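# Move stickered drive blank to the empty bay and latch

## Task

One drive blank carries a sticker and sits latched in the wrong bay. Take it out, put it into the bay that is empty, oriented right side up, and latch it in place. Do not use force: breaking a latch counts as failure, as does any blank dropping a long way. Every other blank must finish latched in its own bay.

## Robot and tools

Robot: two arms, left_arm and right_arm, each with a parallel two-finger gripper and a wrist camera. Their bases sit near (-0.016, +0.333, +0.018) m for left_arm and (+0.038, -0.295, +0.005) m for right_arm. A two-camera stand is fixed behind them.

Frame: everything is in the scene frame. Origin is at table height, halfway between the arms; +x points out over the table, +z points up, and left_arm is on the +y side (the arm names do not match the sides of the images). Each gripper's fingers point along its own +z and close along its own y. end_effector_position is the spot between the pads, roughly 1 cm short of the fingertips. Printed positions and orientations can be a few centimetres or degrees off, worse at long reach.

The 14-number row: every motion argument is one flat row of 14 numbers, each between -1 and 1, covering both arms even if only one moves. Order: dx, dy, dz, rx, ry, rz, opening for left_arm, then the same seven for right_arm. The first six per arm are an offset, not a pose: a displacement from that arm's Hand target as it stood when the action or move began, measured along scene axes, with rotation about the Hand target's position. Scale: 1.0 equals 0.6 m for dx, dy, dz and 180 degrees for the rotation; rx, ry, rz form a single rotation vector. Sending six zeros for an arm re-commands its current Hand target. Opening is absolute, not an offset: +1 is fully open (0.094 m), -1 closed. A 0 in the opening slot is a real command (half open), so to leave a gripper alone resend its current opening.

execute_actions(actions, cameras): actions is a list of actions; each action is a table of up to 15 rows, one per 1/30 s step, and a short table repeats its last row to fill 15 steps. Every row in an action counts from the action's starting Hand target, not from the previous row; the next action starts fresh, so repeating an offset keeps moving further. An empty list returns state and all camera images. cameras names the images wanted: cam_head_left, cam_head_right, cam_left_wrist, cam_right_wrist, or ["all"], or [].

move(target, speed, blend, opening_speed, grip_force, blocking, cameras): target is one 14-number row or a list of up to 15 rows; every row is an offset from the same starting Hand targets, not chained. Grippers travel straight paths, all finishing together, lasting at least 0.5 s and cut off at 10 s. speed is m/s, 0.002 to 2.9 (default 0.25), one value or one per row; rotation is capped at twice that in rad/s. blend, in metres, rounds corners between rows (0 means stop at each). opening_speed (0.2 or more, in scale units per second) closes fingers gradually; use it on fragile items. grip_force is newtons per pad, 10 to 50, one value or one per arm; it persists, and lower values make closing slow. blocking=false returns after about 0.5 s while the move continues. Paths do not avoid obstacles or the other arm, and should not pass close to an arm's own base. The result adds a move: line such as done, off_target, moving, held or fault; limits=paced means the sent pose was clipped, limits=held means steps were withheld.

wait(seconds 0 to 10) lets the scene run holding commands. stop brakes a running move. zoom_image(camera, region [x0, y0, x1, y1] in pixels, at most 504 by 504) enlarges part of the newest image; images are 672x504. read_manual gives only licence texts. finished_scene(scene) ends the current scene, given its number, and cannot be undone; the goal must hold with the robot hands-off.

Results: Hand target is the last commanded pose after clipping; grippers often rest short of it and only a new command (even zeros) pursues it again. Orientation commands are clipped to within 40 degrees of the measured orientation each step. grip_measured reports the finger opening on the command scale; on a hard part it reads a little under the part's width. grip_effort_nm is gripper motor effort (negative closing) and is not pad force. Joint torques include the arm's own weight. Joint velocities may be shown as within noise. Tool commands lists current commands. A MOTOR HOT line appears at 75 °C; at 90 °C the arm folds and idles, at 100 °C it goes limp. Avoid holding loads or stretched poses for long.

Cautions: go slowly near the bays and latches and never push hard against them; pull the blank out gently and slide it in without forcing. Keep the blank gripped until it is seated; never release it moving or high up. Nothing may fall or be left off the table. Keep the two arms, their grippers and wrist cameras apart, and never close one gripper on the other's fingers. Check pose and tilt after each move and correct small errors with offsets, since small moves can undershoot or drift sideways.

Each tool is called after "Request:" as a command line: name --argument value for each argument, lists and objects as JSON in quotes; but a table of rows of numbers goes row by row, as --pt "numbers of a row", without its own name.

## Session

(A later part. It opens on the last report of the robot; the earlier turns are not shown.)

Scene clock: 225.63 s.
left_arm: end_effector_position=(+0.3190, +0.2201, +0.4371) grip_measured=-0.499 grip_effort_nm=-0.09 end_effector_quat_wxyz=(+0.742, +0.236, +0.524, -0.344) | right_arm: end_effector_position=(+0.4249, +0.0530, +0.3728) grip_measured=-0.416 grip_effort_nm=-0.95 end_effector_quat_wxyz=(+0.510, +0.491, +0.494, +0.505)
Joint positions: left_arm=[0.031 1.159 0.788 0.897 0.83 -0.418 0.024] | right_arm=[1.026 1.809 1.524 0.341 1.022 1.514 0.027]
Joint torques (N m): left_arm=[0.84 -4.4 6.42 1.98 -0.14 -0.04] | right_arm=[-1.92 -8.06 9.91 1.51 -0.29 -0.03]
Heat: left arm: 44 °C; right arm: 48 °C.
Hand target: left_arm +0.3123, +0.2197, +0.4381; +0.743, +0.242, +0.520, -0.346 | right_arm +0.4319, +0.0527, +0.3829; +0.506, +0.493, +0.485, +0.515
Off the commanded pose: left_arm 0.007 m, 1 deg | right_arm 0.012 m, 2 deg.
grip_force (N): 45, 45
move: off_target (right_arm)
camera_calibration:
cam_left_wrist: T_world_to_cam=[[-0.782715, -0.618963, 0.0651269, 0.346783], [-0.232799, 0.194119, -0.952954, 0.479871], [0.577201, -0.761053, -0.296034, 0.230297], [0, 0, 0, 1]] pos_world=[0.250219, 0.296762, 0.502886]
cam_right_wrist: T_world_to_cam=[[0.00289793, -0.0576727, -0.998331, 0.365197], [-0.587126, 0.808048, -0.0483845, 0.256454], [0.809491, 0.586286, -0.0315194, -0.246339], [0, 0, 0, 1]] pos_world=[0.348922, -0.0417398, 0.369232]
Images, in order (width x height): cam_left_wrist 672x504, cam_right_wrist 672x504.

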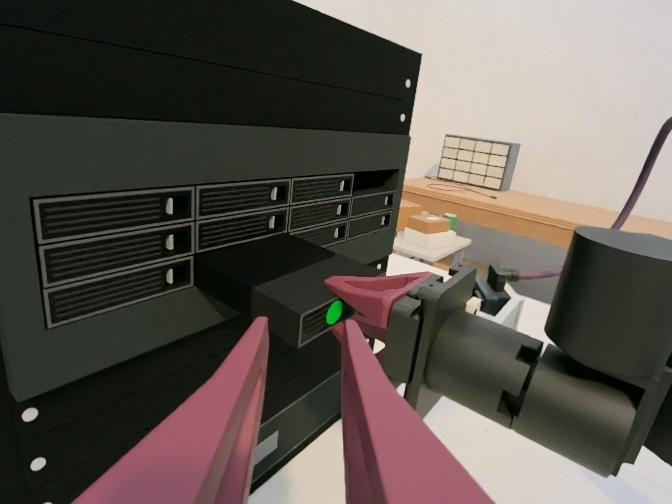

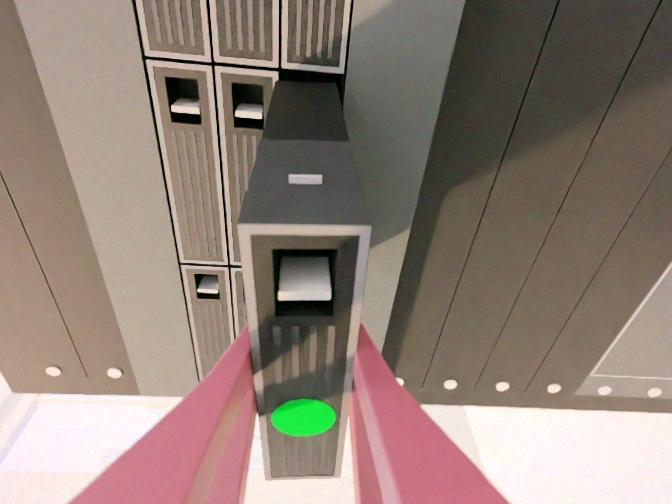

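Request:
move --pt "0 0 0 0 0 0 -0.5 -0.068 0.0 -0.047 0 0 0 -0.55" --pt "0 0 0 0 0 0 -0.5 -0.018 -0.0025 -0.001 0 0 0 -0.55" --speed '[0.07,0.07]' --cameras '["cam_right_wrist"]'

Request:
zoom_image --camera "cam_right_wrist" --region '[240, 30, 370, 120]'

Scene clock: 229.40 s.
left_arm: end_effector_position=(+0.3190, +0.2201, +0.4371) grip_measured=-0.499 grip_effort_nm=-0.09 end_effector_quat_wxyz=(+0.742, +0.236, +0.524, -0.344) | right_arm: end_effector_position=(+0.4185, +0.0494, +0.3726) grip_measured=-0.416 grip_effort_nm=-0.95 end_effector_quat_wxyz=(+0.510, +0.493, +0.492, +0.505)
Joint positions: left_arm=[0.031 1.159 0.788 0.897 0.83 -0.418 0.024] | right_arm=[1.036 1.787 1.494 0.353 1.035 1.516 0.027]
Joint torques (N m): left_arm=[0.85 -4.37 6.43 1.97 -0.15 -0.04] | right_arm=[-0.88 -8.25 9.5 1.48 -0.17 -0.09]
Heat: left arm: 44 °C; right arm: 48 °C.
Hand target: left_arm +0.3123, +0.2197, +0.4381; +0.743, +0.242, +0.520, -0.346 | right_arm +0.4211, +0.0513, +0.3822; +0.506, +0.493, +0.485, +0.515
Off the commanded pose: left_arm 0.007 m, 1 deg | right_arm 0.010 m, 1 deg.
grip_force (N): 45, 45
move: done
camera_calibration:
cam_right_wrist: T_world_to_cam=[[0.0038301, -0.0532791, -0.998572, 0.364209], [-0.58435, 0.810227, -0.0454712, 0.253241], [0.811493, 0.58369, -0.0280304, -0.241089], [0, 0, 0, 1]] pos_world=[0.342228, -0.045057, 0.368446]
Images, in order (width x height): cam_right_wrist 672x504.

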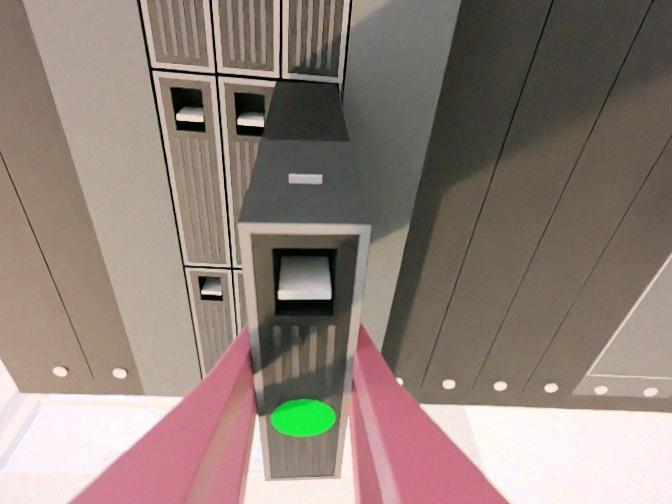

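Scaled by 3.877 from the camera's 672x504 image, which has a finer 960x720 frame.

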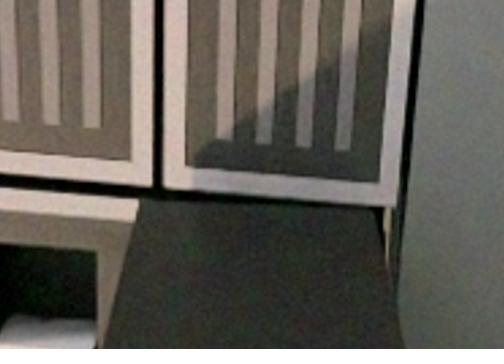

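Request:
move --pt "0 0 0 0 0 0 -0.5 -0.05 0.0 -0.045 0 0 0 -0.55" --pt "0 0 0 0 0 0 -0.5 0 0.0028 -0.002 0 0 0 -0.55" --speed '[0.07,0.07]' --cameras '["cam_right_wrist"]'

Request:
zoom_image --camera "cam_right_wrist" --region '[240, 30, 370, 120]'

Scene clock: 233.07 s.
left_arm: end_effector_position=(+0.3190, +0.2201, +0.4371) grip_measured=-0.499 grip_effort_nm=-0.09 end_effector_quat_wxyz=(+0.742, +0.236, +0.524, -0.344) | right_arm: end_effector_position=(+0.4188, +0.0513, +0.3707) grip_measured=-0.416 grip_effort_nm=-0.95 end_effector_quat_wxyz=(+0.510, +0.493, +0.492, +0.505)
Joint positions: left_arm=[0.031 1.159 0.788 0.897 0.83 -0.418 0.024] | right_arm=[1.037 1.794 1.496 0.356 1.037 1.516 0.027]
Joint torques (N m): left_arm=[0.8 -4.38 6.46 1.99 -0.14 -0.04] | right_arm=[-0.91 -8.46 9.43 1.48 -0.2 -0.1]
Heat: left arm: 44 °C; right arm: 48 °C.
Hand target: left_arm +0.3123, +0.2197, +0.4381; +0.743, +0.242, +0.520, -0.346 | right_arm +0.4211, +0.0529, +0.3809; +0.506, +0.493, +0.485, +0.515
Off the commanded pose: left_arm 0.007 m, 1 deg | right_arm 0.011 m, 1 deg.
grip_force (N): 45, 45
move: off_target (right_arm)
camera_calibration:
cam_right_wrist: T_world_to_cam=[[0.00309753, -0.0541674, -0.998527, 0.362808], [-0.584097, 0.810392, -0.0457735, 0.251693], [0.811678, 0.583379, -0.0291288, -0.242141], [0, 0, 0, 1]] pos_world=[0.34243, -0.0430578, 0.366742]
Images, in order (width x height): cam_right_wrist 672x504.

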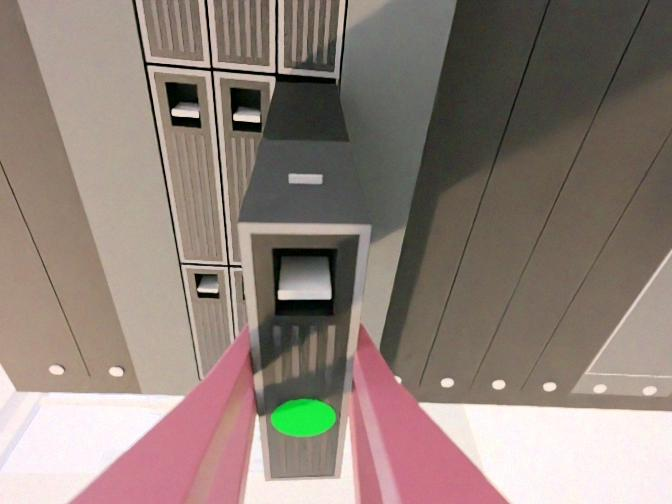

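Scaled by 3.877 from the camera's 672x504 image, which has a finer 960x720 frame.

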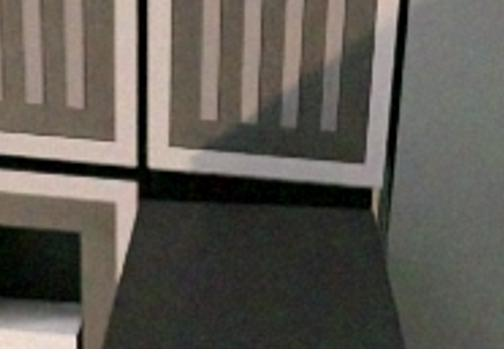

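Request:
move --target '[0,0,0,0,0,0,-0.5,0.018,0.0005,-0.0015,0,0,0,-0.55]' --speed '[0.04,0.04]' --cameras '["cam_right_wrist"]'

Request:
zoom_image --camera "cam_right_wrist" --region '[240, 30, 370, 120]'

speed must be one number or a list of one number, got a list of 2; nothing of the call was run

Scaled by 3.877 from the camera's 672x504 image, which has a finer 960x720 frame.

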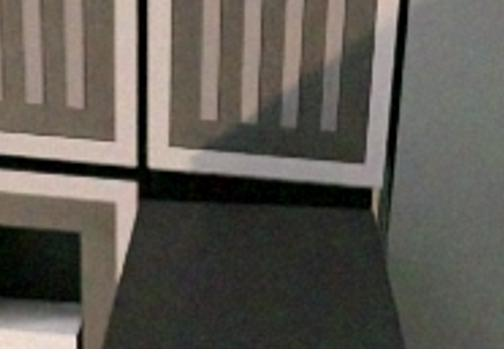

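Request:
move --target '[0,0,0,0,0,0,-0.5,0.018,0.0005,-0.0015,0,0,0,-0.55]' --speed 0.04 --cameras '["cam_right_wrist"]'

Request:
zoom_image --camera "cam_right_wrist" --region '[240, 30, 370, 120]'

Scene clock: 234.77 s.
left_arm: end_effector_position=(+0.3190, +0.2201, +0.4371) grip_measured=-0.499 grip_effort_nm=-0.09 end_effector_quat_wxyz=(+0.742, +0.236, +0.524, -0.344) | right_arm: end_effector_position=(+0.4235, +0.0534, +0.3706) grip_measured=-0.416 grip_effort_nm=-0.95 end_effector_quat_wxyz=(+0.509, +0.491, +0.495, +0.504)
Joint positions: left_arm=[0.031 1.159 0.788 0.897 0.83 -0.418 0.024] | right_arm=[1.029 1.807 1.515 0.345 1.024 1.516 0.027]
Joint torques (N m): left_arm=[0.84 -4.38 6.42 1.98 -0.14 -0.04] | right_arm=[-2.04 -7.68 9.94 1.58 -0.24 -0.08]
Heat: left arm: 44 °C; right arm: 48 °C.
Hand target: left_arm +0.3123, +0.2197, +0.4381; +0.743, +0.242, +0.520, -0.346 | right_arm +0.4318, +0.0532, +0.3803; +0.506, +0.493, +0.485, +0.515
Off the commanded pose: left_arm 0.007 m, 1 deg | right_arm 0.013 m, 2 deg.
grip_force (N): 45, 45
move: off_target (right_arm)
camera_calibration:
cam_right_wrist: T_world_to_cam=[[0.00133479, -0.0591309, -0.998249, 0.363765], [-0.588471, 0.807057, -0.0485926, 0.25591], [0.808517, 0.587506, -0.0337196, -0.244409], [0, 0, 0, 1]] pos_world=[0.347719, -0.0414323, 0.367322]
Images, in order (width x height): cam_right_wrist 672x504.

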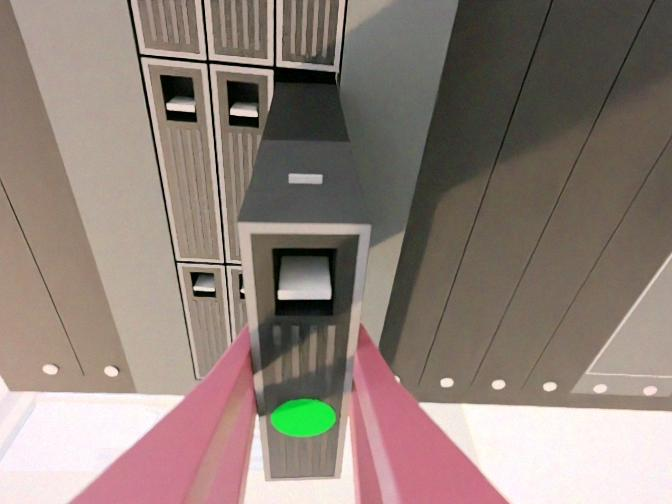

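Scaled by 3.877 from the camera's 672x504 image, which has a finer 960x720 frame.

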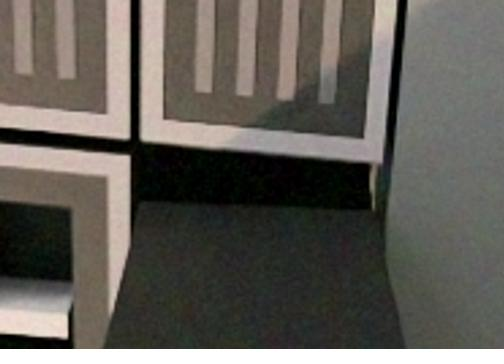

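Request:
move --pt "0 0 0 0 0 0 -0.5 -0.068 0.0 -0.045 0 0 0 -0.55" --pt "0 0 0 0 0 0 -0.5 -0.018 -0.0025 0.0002 0 0 0 -0.55" --pt "0 0 0 0 0 0 -0.5 -0.003 -0.0045 -0.0002 0 0 0 -0.55" --speed '[0.07,0.07,0.04]' --cameras '["cam_right_wrist","cam_left_wrist"]'

Request:
zoom_image --camera "cam_right_wrist" --region '[240, 30, 370, 120]'

Request:
zoom_image --camera "cam_left_wrist" --region '[180, 200, 330, 320]'

Scene clock: 238.40 s.
left_arm: end_effector_position=(+0.3190, +0.2201, +0.4371) grip_measured=-0.499 grip_effort_nm=-0.09 end_effector_quat_wxyz=(+0.742, +0.236, +0.524, -0.344) | right_arm: end_effector_position=(+0.4233, +0.0513, +0.3704) grip_measured=-0.416 grip_effort_nm=-0.95 end_effector_quat_wxyz=(+0.508, +0.490, +0.495, +0.506)
Joint positions: left_arm=[0.031 1.159 0.788 0.897 0.83 -0.418 0.024] | right_arm=[1.026 1.799 1.501 0.354 1.018 1.516 0.027]
Joint torques (N m): left_arm=[0.85 -4.36 6.48 1.98 -0.15 -0.05] | right_arm=[-1.78 -8.03 9.77 1.56 -0.21 0]
Heat: left arm: 44 °C; right arm: 48 °C.
Hand target: left_arm +0.3123, +0.2197, +0.4381; +0.743, +0.242, +0.520, -0.346 | right_arm +0.4300, +0.0506, +0.3800; +0.506, +0.493, +0.485, +0.515
Off the commanded pose: left_arm 0.007 m, 1 deg | right_arm 0.012 m, 2 deg.
grip_force (N): 45, 45
move: off_target (right_arm)
camera_calibration:
cam_left_wrist: T_world_to_cam=[[-0.782715, -0.618963, 0.0651269, 0.346783], [-0.232799, 0.194119, -0.952954, 0.479871], [0.577201, -0.761053, -0.296034, 0.230297], [0, 0, 0, 1]] pos_world=[0.250219, 0.296762, 0.502886]
cam_right_wrist: T_world_to_cam=[[0.00357601, -0.0563619, -0.998404, 0.362343], [-0.590848, 0.805379, -0.0475815, 0.258161], [0.806775, 0.590075, -0.0304213, -0.243653], [0, 0, 0, 1]] pos_world=[0.347811, -0.0437217, 0.366637]
Images, in order (width x height): cam_left_wrist 672x504, cam_right_wrist 672x504.

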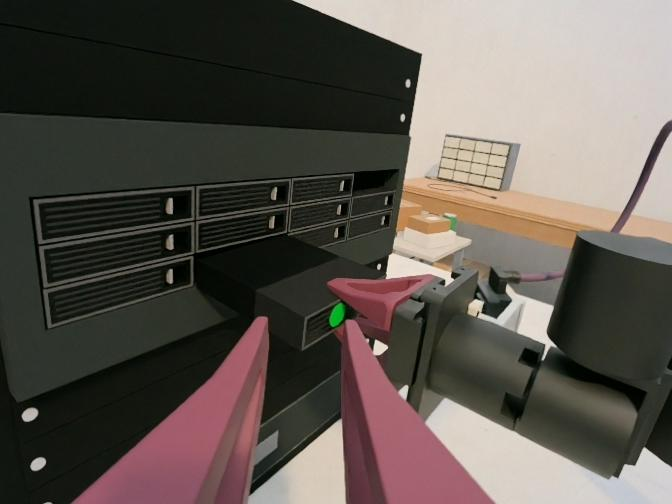

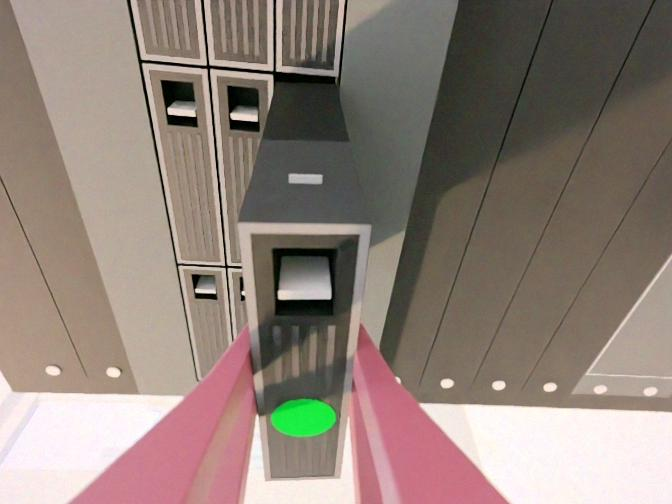

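Scaled by 3.877 from the camera's 672x504 image, which has a finer 960x720 frame.

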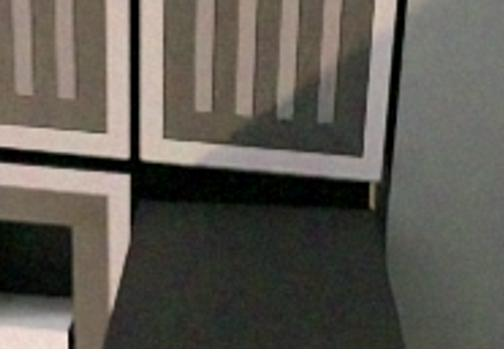

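Scaled by 3.360 from the camera's 672x504 image, which has a finer 960x720 frame.

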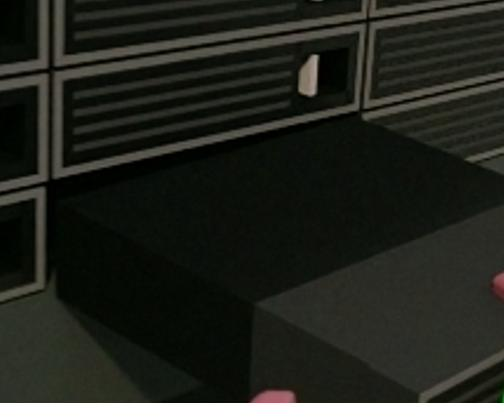

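Request:
zoom_image --camera "cam_left_wrist" --region '[185, 215, 300, 295]'

Request:
zoom_image --camera "cam_right_wrist" --region '[260, 60, 360, 100]'

Scaled by 4.383 from the camera's 672x504 image, which has a finer 960x720 frame.

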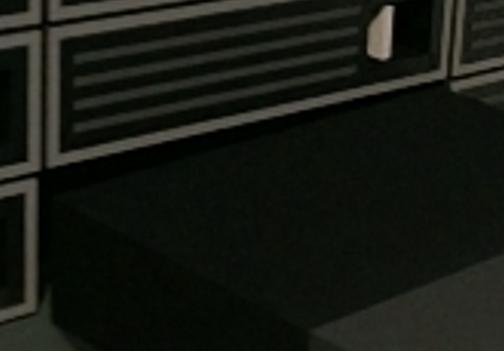

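Scaled by 5.040 from the camera's 672x504 image, which has a finer 960x720 frame.

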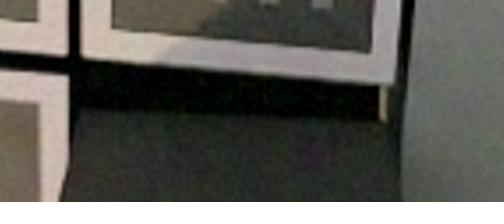

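Request:
move --pt "0 0 0 0 0 0 -0.5 -0.065 0.003 -0.045 0.013 0 0 -0.55" --pt "0 0 0 0 0 0 -0.5 -0.013 0.002 0.0002 0.013 0 0 -0.55" --speed '[0.07,0.07]' --cameras '["cam_right_wrist","cam_left_wrist"]'

Request:
zoom_image --camera "cam_right_wrist" --region '[240, 30, 370, 120]'

Request:
zoom_image --camera "cam_left_wrist" --region '[185, 215, 300, 295]'

Scene clock: 245.23 s.
left_arm: end_effector_position=(+0.3190, +0.2201, +0.4372) grip_measured=-0.499 grip_effort_nm=-0.09 end_effector_quat_wxyz=(+0.742, +0.236, +0.524, -0.344) | right_arm: end_effector_position=(+0.4199, +0.0502, +0.3701) grip_measured=-0.416 grip_effort_nm=-0.95 end_effector_quat_wxyz=(+0.502, +0.501, +0.484, +0.513)
Joint positions: left_arm=[0.031 1.159 0.788 0.898 0.83 -0.418 0.024] | right_arm=[1.034 1.794 1.493 0.36 1.035 1.547 0.027]
Joint torques (N m): left_arm=[0.84 -4.38 6.46 1.97 -0.14 -0.04] | right_arm=[-0.81 -8.32 9.31 1.52 -0.16 0.01]
Heat: left arm: 44 °C; right arm: 48 °C.
Hand target: left_arm +0.3123, +0.2197, +0.4381; +0.743, +0.242, +0.520, -0.346 | right_arm +0.4223, +0.0517, +0.3801; +0.496, +0.503, +0.475, +0.525
Off the commanded pose: left_arm 0.007 m, 1 deg | right_arm 0.010 m, 2 deg.
grip_force (N): 45, 45
move: done
camera_calibration:
cam_left_wrist: T_world_to_cam=[[-0.782716, -0.618998, 0.0647848, 0.346881], [-0.232438, 0.194169, -0.953032, 0.479878], [0.577346, -0.761012, -0.295858, 0.230247], [0, 0, 0, 1]] pos_world=[0.250119, 0.296762, 0.502987]
cam_right_wrist: T_world_to_cam=[[0.00360014, -0.0226781, -0.999736, 0.360884], [-0.583901, 0.811565, -0.0205123, 0.243733], [0.811817, 0.583821, -0.0103201, -0.249457], [0, 0, 0, 1]] pos_world=[0.34353, -0.0439832, 0.363214]
Images, in order (width x height): cam_left_wrist 672x504, cam_right_wrist 672x504.

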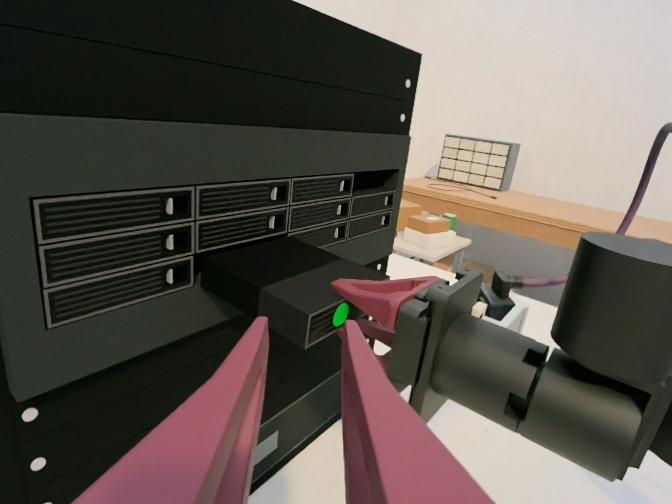

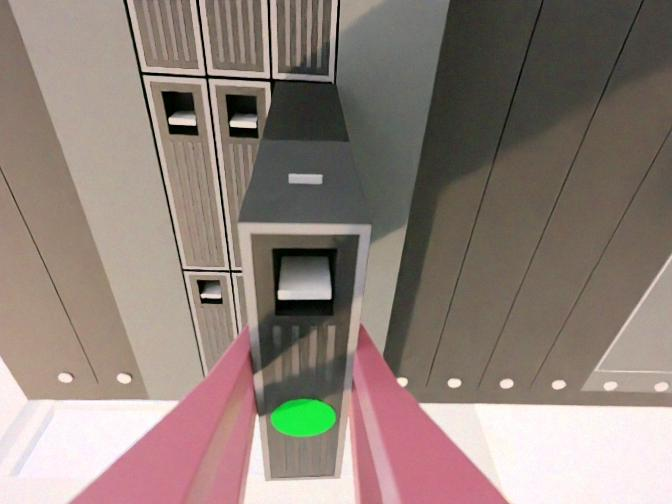

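Scaled by 3.877 from the camera's 672x504 image, which has a finer 960x720 frame.

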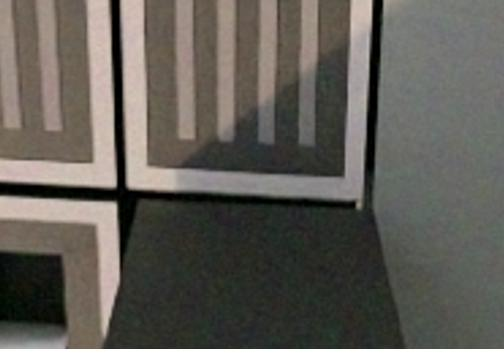

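Scaled by 4.383 from the camera's 672x504 image, which has a finer 960x720 frame.

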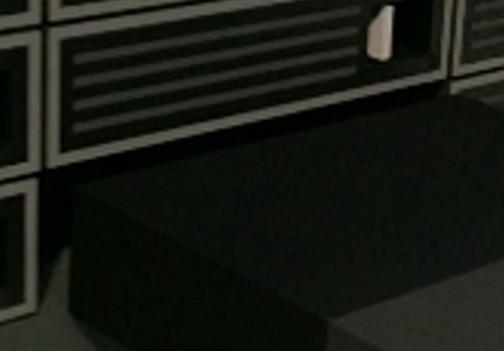

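Request:
move --pt "0 0 0 0 0 0 -0.5 -0.05 0.003 -0.045 0.004 0 0 -0.55" --pt "0 0 0 0 0 0 -0.5 0.0 0.0025 0.002 0.004 0 0 -0.55" --speed '[0.07,0.07]' --cameras '["cam_right_wrist","cam_left_wrist"]'

Request:
zoom_image --camera "cam_right_wrist" --region '[240, 30, 370, 120]'

Request:
zoom_image --camera "cam_left_wrist" --region '[185, 215, 300, 295]'

Scene clock: 248.87 s.
left_arm: end_effector_position=(+0.3190, +0.2201, +0.4372) grip_measured=-0.499 grip_effort_nm=-0.09 end_effector_quat_wxyz=(+0.742, +0.236, +0.524, -0.344) | right_arm: end_effector_position=(+0.4198, +0.0518, +0.3715) grip_measured=-0.416 grip_effort_nm=-0.95 end_effector_quat_wxyz=(+0.499, +0.504, +0.481, +0.516)
Joint positions: left_arm=[0.031 1.159 0.788 0.898 0.83 -0.418 0.024] | right_arm=[1.036 1.799 1.504 0.354 1.038 1.559 0.027]
Joint torques (N m): left_arm=[0.77 -4.37 6.41 1.98 -0.14 -0.04] | right_arm=[-0.99 -8.32 9.37 1.56 -0.16 0.04]
Heat: left arm: 44 °C; right arm: 48 °C.
Hand target: left_arm +0.3123, +0.2197, +0.4381; +0.743, +0.242, +0.520, -0.346 | right_arm +0.4222, +0.0533, +0.3813; +0.493, +0.506, +0.471, +0.528
Off the commanded pose: left_arm 0.007 m, 1 deg | right_arm 0.010 m, 2 deg.
grip_force (N): 45, 45
move: done
camera_calibration:
cam_left_wrist: T_world_to_cam=[[-0.782716, -0.618998, 0.0647848, 0.346881], [-0.232438, 0.194169, -0.953032, 0.479878], [0.577346, -0.761012, -0.295858, 0.230247], [0, 0, 0, 1]] pos_world=[0.250119, 0.296762, 0.502987]
cam_right_wrist: T_world_to_cam=[[0.00393836, -0.00934156, -0.999949, 0.361478], [-0.583913, 0.811756, -0.00988323, 0.238537], [0.811807, 0.583922, -0.00225767, -0.253224], [0, 0, 0, 1]] pos_world=[0.34343, -0.0423942, 0.363245]
Images, in order (width x height): cam_left_wrist 672x504, cam_right_wrist 672x504.

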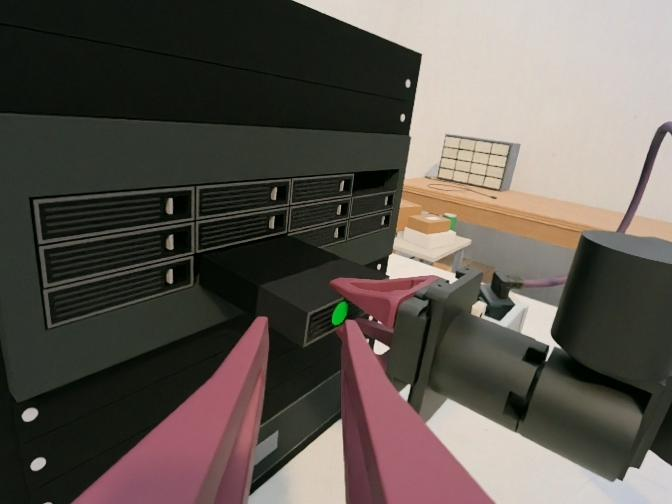

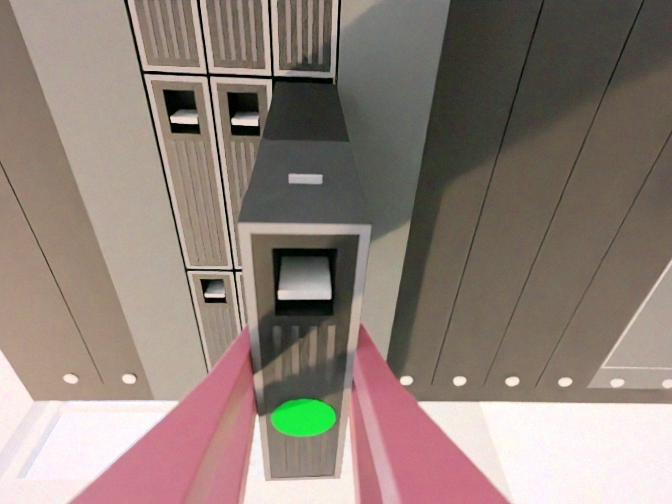

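Scaled by 3.877 from the camera's 672x504 image, which has a finer 960x720 frame.

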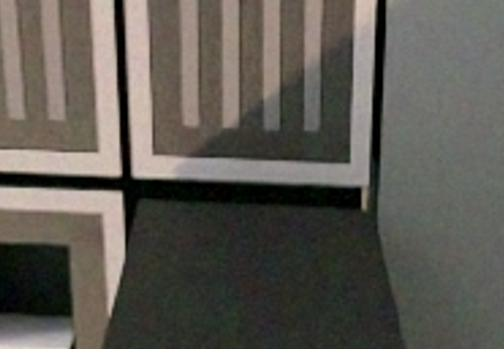

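Scaled by 4.383 from the camera's 672x504 image, which has a finer 960x720 frame.

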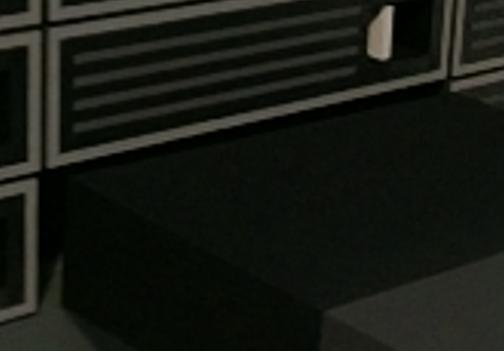

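Request:
move --target '[0,0,0,0,0,0,-0.5,0.02,-0.001,0.0005,0,0,0,-0.55]' --speed 0.04 --cameras '["cam_right_wrist","cam_left_wrist"]'

Request:
zoom_image --camera "cam_right_wrist" --region '[240, 30, 370, 120]'

Request:
zoom_image --camera "cam_left_wrist" --region '[185, 215, 300, 295]'

Scene clock: 250.50 s.
left_arm: end_effector_position=(+0.3190, +0.2201, +0.4372) grip_measured=-0.499 grip_effort_nm=-0.09 end_effector_quat_wxyz=(+0.742, +0.236, +0.524, -0.344) | right_arm: end_effector_position=(+0.4309, +0.0513, +0.3716) grip_measured=-0.416 grip_effort_nm=-0.95 end_effector_quat_wxyz=(+0.499, +0.504, +0.481, +0.516)
Joint positions: left_arm=[0.031 1.159 0.788 0.898 0.83 -0.418 0.024] | right_arm=[1.012 1.819 1.531 0.345 1.013 1.563 0.027]
Joint torques (N m): left_arm=[0.79 -4.36 6.5 1.98 -0.14 -0.05] | right_arm=[-1.01 -8.44 9.72 1.51 -0.18 0.03]
Heat: left arm: 44 °C; right arm: 48 °C.
Hand target: left_arm +0.3123, +0.2197, +0.4381; +0.743, +0.242, +0.520, -0.346 | right_arm +0.4343, +0.0527, +0.3816; +0.493, +0.506, +0.471, +0.528
Off the commanded pose: left_arm 0.007 m, 1 deg | right_arm 0.011 m, 2 deg.
grip_force (N): 45, 45
move: off_target (right_arm)
camera_calibration:
cam_left_wrist: T_world_to_cam=[[-0.782716, -0.618998, 0.0647848, 0.346881], [-0.232438, 0.194169, -0.953032, 0.479878], [0.577346, -0.761012, -0.295858, 0.230247], [0, 0, 0, 1]] pos_world=[0.250119, 0.296762, 0.502987]
cam_right_wrist: T_world_to_cam=[[0.00352737, -0.00927163, -0.999951, 0.361677], [-0.584614, 0.811255, -0.00958427, 0.245598], [0.811304, 0.584619, -0.00255873, -0.261707], [0, 0, 0, 1]] pos_world=[0.354628, -0.0428907, 0.363343]
Images, in order (width x height): cam_left_wrist 672x504, cam_right_wrist 672x504.

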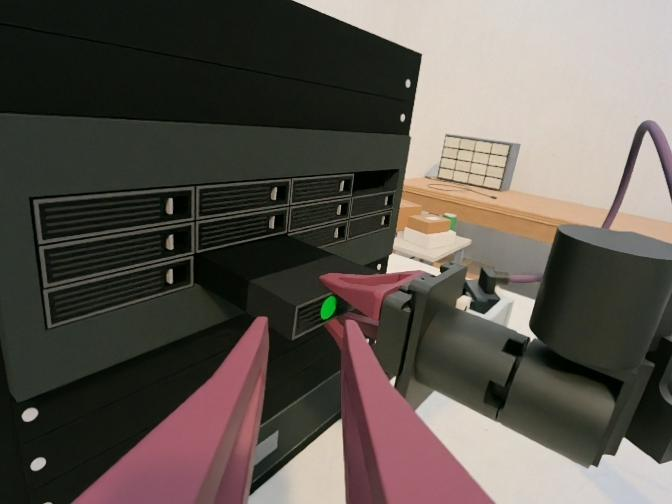

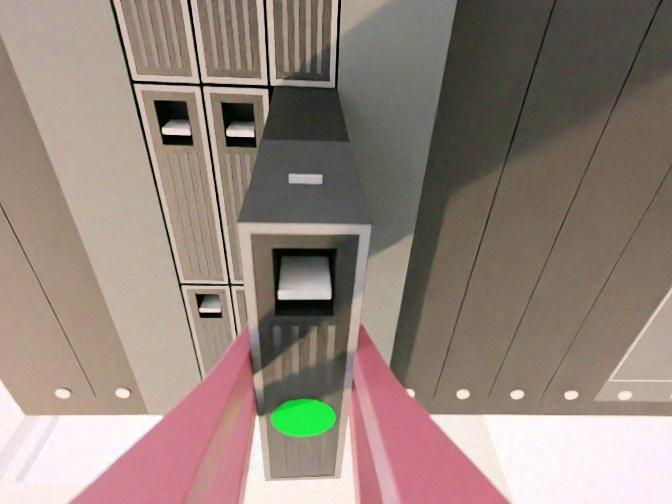

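Scaled by 3.877 from the camera's 672x504 image, which has a finer 960x720 frame.

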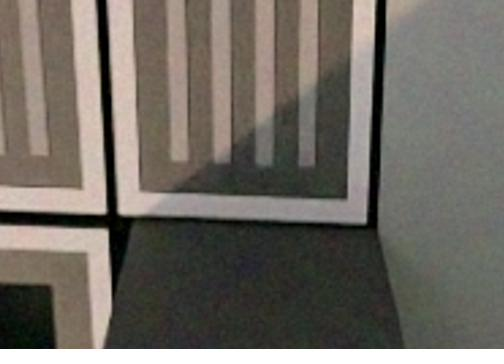

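Scaled by 4.383 from the camera's 672x504 image, which has a finer 960x720 frame.

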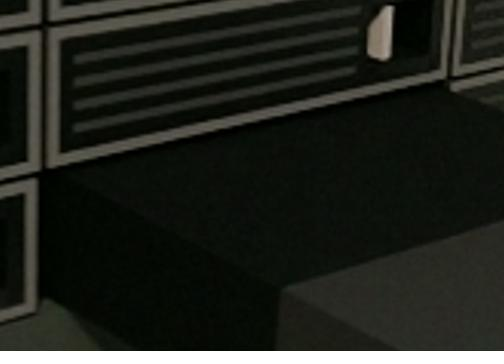

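Request:
move --target '[0,0,0,0,0,0,-0.5,0.05,0.0,0.0005,0,0,0,-0.55]' --speed 0.05 --cameras '["cam_right_wrist"]'

Request:
zoom_image --camera "cam_right_wrist" --region '[200, 30, 400, 220]'

Scene clock: 252.00 s.
left_arm: end_effector_position=(+0.3190, +0.2201, +0.4372) grip_measured=-0.499 grip_effort_nm=-0.08 end_effector_quat_wxyz=(+0.742, +0.236, +0.524, -0.344) | right_arm: end_effector_position=(+0.4392, +0.0544, +0.3746) grip_measured=-0.416 grip_effort_nm=-0.95 end_effector_quat_wxyz=(+0.499, +0.504, +0.487, +0.510)
Joint positions: left_arm=[0.031 1.159 0.788 0.898 0.83 -0.418 0.024] | right_arm=[1 1.846 1.592 0.288 1.002 1.57 0.027]
Joint torques (N m): left_arm=[0.79 -4.34 6.43 1.98 -0.14 -0.05] | right_arm=[-5.39 -5.93 10.66 1.89 -0.71 0.02]
Heat: left arm: 44 °C; right arm: 49 °C.
Hand target: left_arm +0.3123, +0.2197, +0.4381; +0.743, +0.242, +0.520, -0.346 | right_arm +0.4643, +0.0526, +0.3820; +0.493, +0.506, +0.471, +0.528
Off the commanded pose: left_arm 0.007 m, 1 deg | right_arm 0.026 m, 3 deg.
grip_force (N): 45, 45
move: off_target (right_arm)
camera_calibration:
cam_right_wrist: T_world_to_cam=[[-0.00812803, -0.0216651, -0.999732, 0.370456], [-0.583877, 0.811741, -0.0128441, 0.248881], [0.811802, 0.583616, -0.0192476, -0.264243], [0, 0, 0, 1]] pos_world=[0.36284, -0.0397851, 0.368468]
Images, in order (width x height): cam_right_wrist 672x504.

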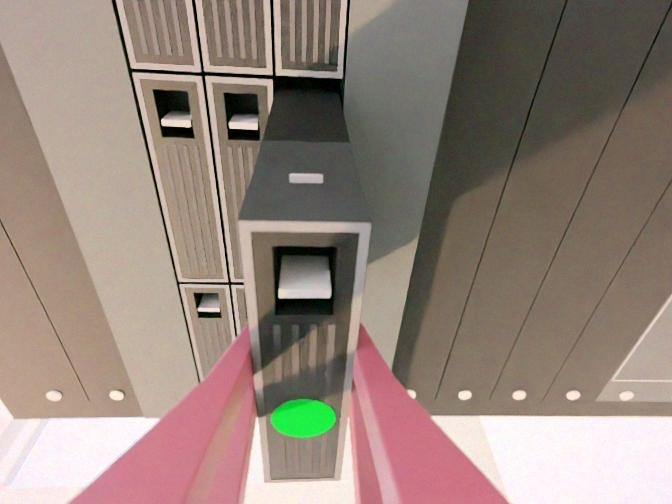

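Scaled by 2.520 from the camera's 672x504 image, which has a finer 960x720 frame.

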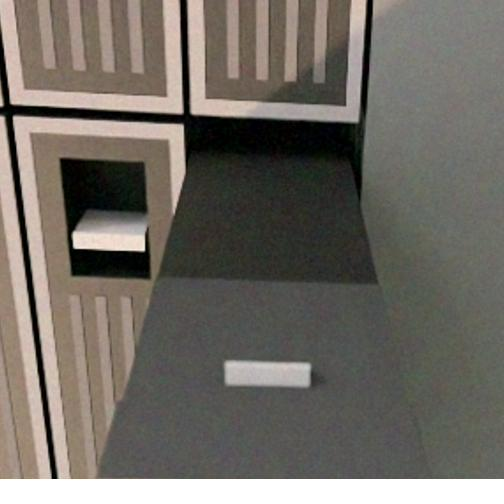

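Request:
move --target '[0,0,0,0,0,0,-0.5,-0.01,0.005,0.004,0,0.005,0.0015,-0.55]' --speed 0.05 --cameras '["cam_right_wrist","cam_left_wrist"]'

Request:
zoom_image --camera "cam_right_wrist" --region '[240, 30, 370, 120]'

Request:
zoom_image --camera "cam_left_wrist" --region '[185, 205, 360, 355]'

Scene clock: 255.77 s.
left_arm: end_effector_position=(+0.3190, +0.2201, +0.4372) grip_measured=-0.499 grip_effort_nm=-0.09 end_effector_quat_wxyz=(+0.742, +0.236, +0.524, -0.344) | right_arm: end_effector_position=(+0.4389, +0.0547, +0.3763) grip_measured=-0.416 grip_effort_nm=-0.95 end_effector_quat_wxyz=(+0.496, +0.507, +0.491, +0.505)
Joint positions: left_arm=[0.031 1.159 0.788 0.898 0.83 -0.418 0.024] | right_arm=[1.001 1.846 1.617 0.234 1.003 1.591 0.027]
Joint torques (N m): left_arm=[0.83 -4.37 6.42 1.98 -0.14 -0.05] | right_arm=[-4.1 -6.28 10.41 1.88 -0.62 0.04]
Heat: left arm: 43 °C; right arm: 49 °C.
Hand target: left_arm +0.3123, +0.2197, +0.4381; +0.743, +0.242, +0.520, -0.346 | right_arm +0.4584, +0.0556, +0.3843; +0.488, +0.509, +0.477, +0.525
Off the commanded pose: left_arm 0.007 m, 1 deg | right_arm 0.021 m, 3 deg.
grip_force (N): 45, 45
move: off_target (right_arm)
camera_calibration:
cam_left_wrist: T_world_to_cam=[[-0.782716, -0.618998, 0.0647848, 0.346881], [-0.232438, 0.194169, -0.953032, 0.479878], [0.577346, -0.761012, -0.295858, 0.230247], [0, 0, 0, 1]] pos_world=[0.250119, 0.296762, 0.502987]
cam_right_wrist: T_world_to_cam=[[-0.0233157, -0.0238841, -0.999443, 0.378798], [-0.583655, 0.811981, -0.00578832, 0.2457], [0.811667, 0.583195, -0.032872, -0.258869], [0, 0, 0, 1]] pos_world=[0.362352, -0.0394853, 0.3715]
Images, in order (width x height): cam_left_wrist 672x504, cam_right_wrist 672x504.

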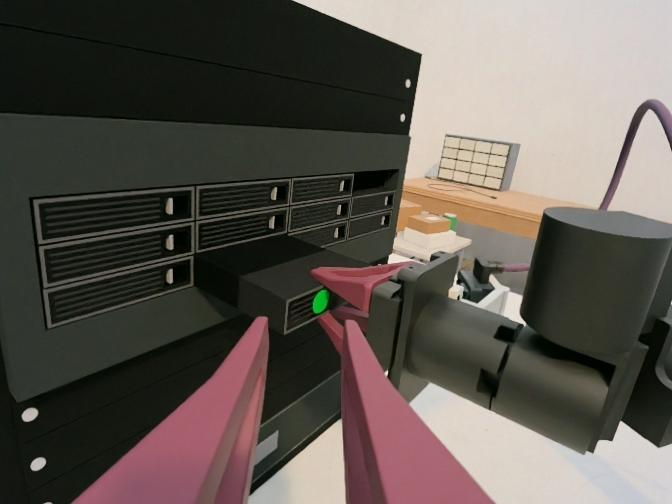

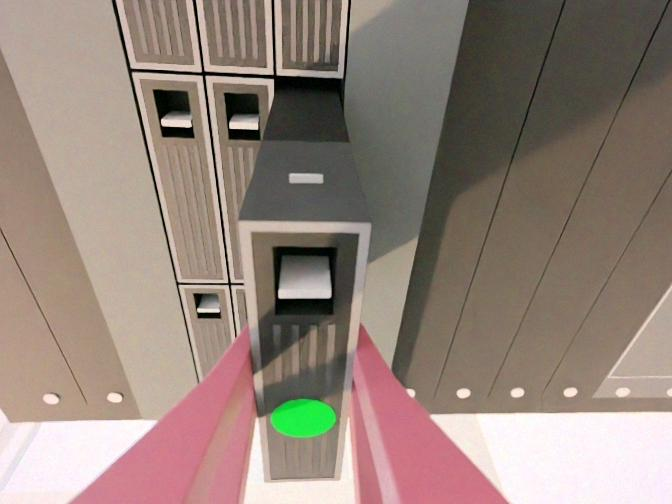

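Scaled by 3.877 from the camera's 672x504 image, which has a finer 960x720 frame.

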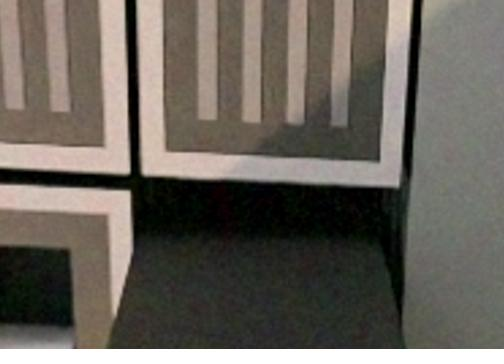

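Scaled by 2.880 from the camera's 672x504 image, which has a finer 960x720 frame.

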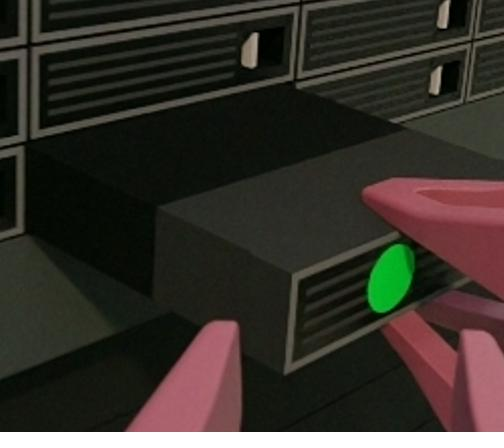

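Request:
zoom_image --camera "cam_right_wrist" --region '[110, 60, 260, 210]'

Request:
zoom_image --camera "cam_right_wrist" --region '[160, 250, 280, 370]'

Request:
zoom_image --camera "cam_right_wrist" --region '[230, 210, 380, 360]'

Request:
zoom_image --camera "cam_right_wrist" --region '[230, 350, 380, 500]'

Scaled by 3.360 from the camera's 672x504 image, which has a finer 960x720 frame.

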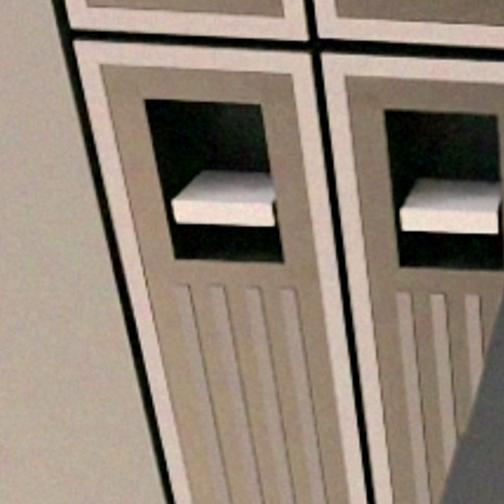

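Scaled by 4.200 from the camera's 672x504 image, which has a finer 960x720 frame.

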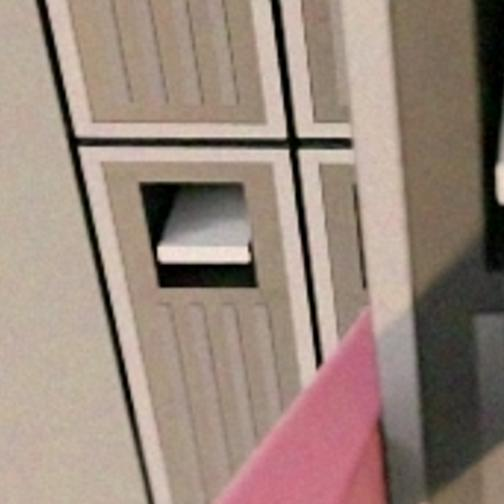

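Scaled by 3.360 from the camera's 672x504 image, which has a finer 960x720 frame.

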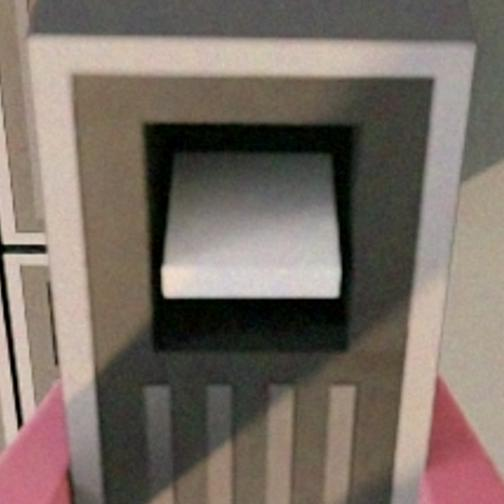

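Scaled by 3.360 from the camera's 672x504 image, which has a finer 960x720 frame.

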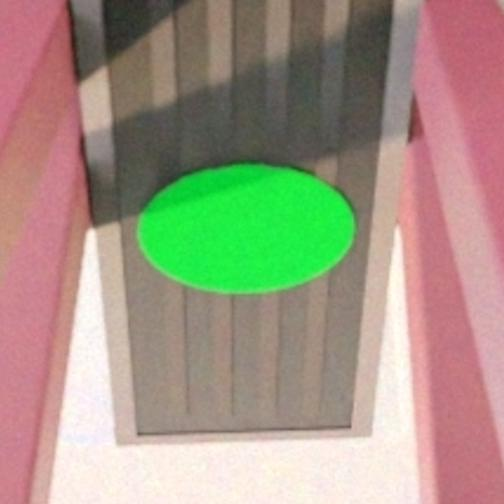

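Request:
zoom_image --camera "cam_left_wrist" --region '[260, 280, 310, 345]'

Request:
zoom_image --camera "cam_left_wrist" --region '[160, 180, 220, 330]'

Request:
zoom_image --camera "cam_left_wrist" --region '[250, 160, 310, 240]'

Scaled by 7.754 from the camera's 672x504 image, which has a finer 960x720 frame.

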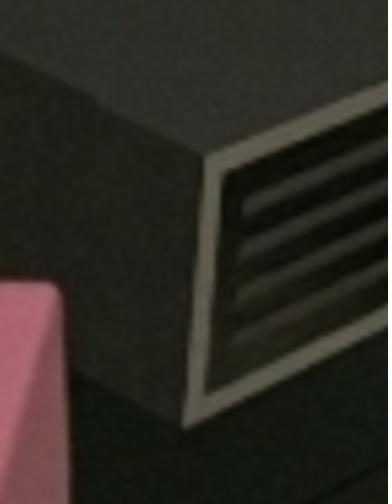

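Scaled by 3.360 from the camera's 672x504 image, which has a finer 960x720 frame.

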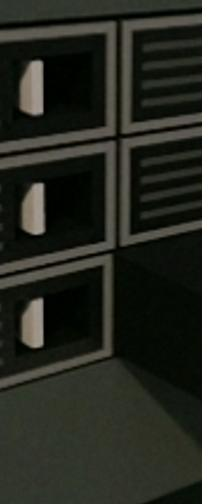

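Scaled by 6.300 from the camera's 672x504 image, which has a finer 960x720 frame.

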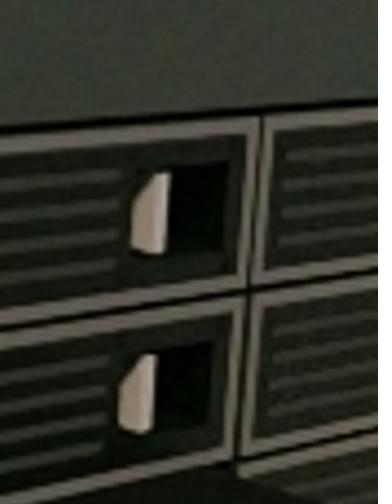

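Request:
move --target '[0,0,0,0,0,0,-0.5,-0.065,-0.003,0.0,0,0,0,-0.55]' --speed 0.05 --cameras '["cam_right_wrist","cam_left_wrist"]'

Request:
zoom_image --camera "cam_right_wrist" --region '[240, 30, 370, 120]'

Request:
zoom_image --camera "cam_left_wrist" --region '[185, 215, 300, 295]'

Scene clock: 265.17 s.
left_arm: end_effector_position=(+0.3190, +0.2201, +0.4372) grip_measured=-0.499 grip_effort_nm=-0.09 end_effector_quat_wxyz=(+0.742, +0.236, +0.524, -0.344) | right_arm: end_effector_position=(+0.4273, +0.0577, +0.3726) grip_measured=-0.416 grip_effort_nm=-0.95 end_effector_quat_wxyz=(+0.492, +0.507, +0.488, +0.513)
Joint positions: left_arm=[0.031 1.159 0.788 0.898 0.83 -0.418 0.024] | right_arm=[1.026 1.827 1.569 0.279 1.02 1.593 0.027]
Joint torques (N m): left_arm=[0.84 -4.36 6.45 1.97 -0.15 -0.04] | right_arm=[0.58 -11.9 5.97 1.67 0.1 -0.06]
Heat: left arm: 43 °C; right arm: 49 °C.
Hand target: left_arm +0.3123, +0.2197, +0.4381; +0.743, +0.242, +0.520, -0.346 | right_arm +0.4192, +0.0539, +0.3844; +0.488, +0.509, +0.476, +0.525
Off the commanded pose: left_arm 0.007 m, 1 deg | right_arm 0.015 m, 2 deg.
grip_force (N): 45, 45
move: off_target (right_arm)
camera_calibration:
cam_left_wrist: T_world_to_cam=[[-0.782716, -0.618998, 0.0647848, 0.346881], [-0.232438, 0.194169, -0.953032, 0.479878], [0.577346, -0.761012, -0.295858, 0.230247], [0, 0, 0, 1]] pos_world=[0.250119, 0.296762, 0.502987]
cam_right_wrist: T_world_to_cam=[[-0.0151833, -0.00955979, -0.999839, 0.370791], [-0.591014, 0.80666, 0.00126224, 0.237247], [0.806518, 0.590938, -0.0178977, -0.255145], [0, 0, 0, 1]] pos_world=[0.351626, -0.0370582, 0.365865]
Images, in order (width x height): cam_left_wrist 672x504, cam_right_wrist 672x504.

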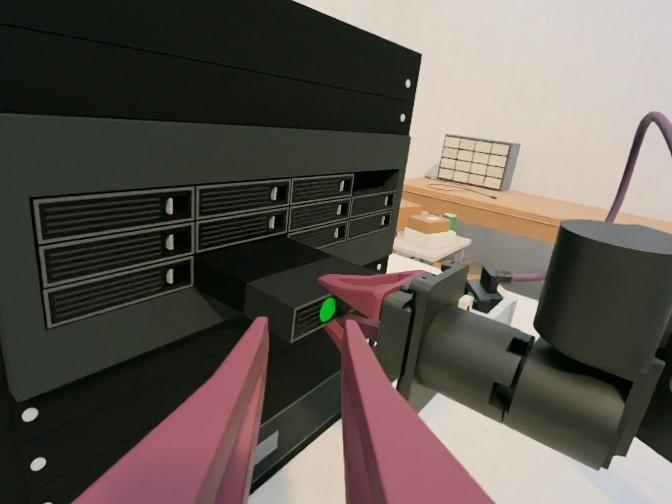

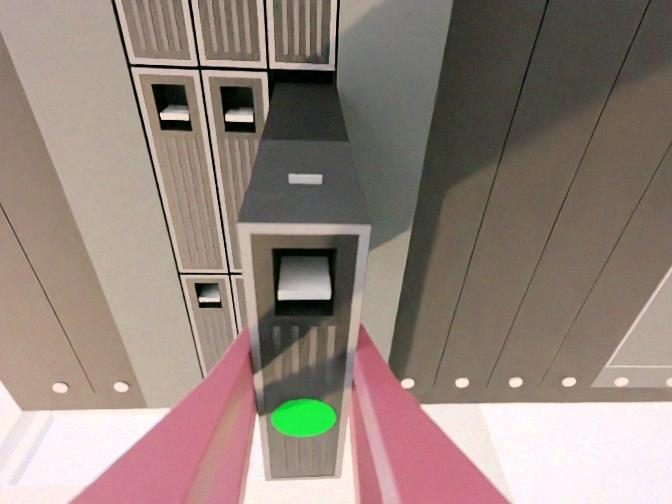

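Scaled by 3.877 from the camera's 672x504 image, which has a finer 960x720 frame.

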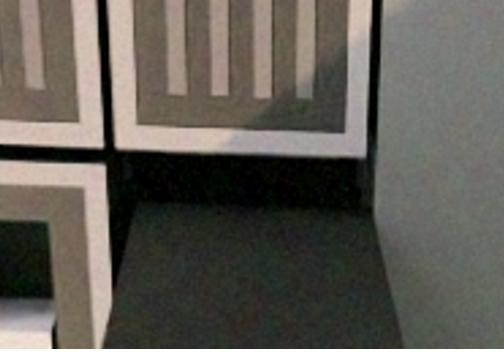

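Scaled by 4.383 from the camera's 672x504 image, which has a finer 960x720 frame.

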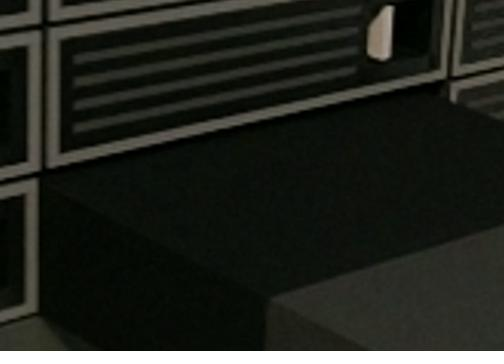

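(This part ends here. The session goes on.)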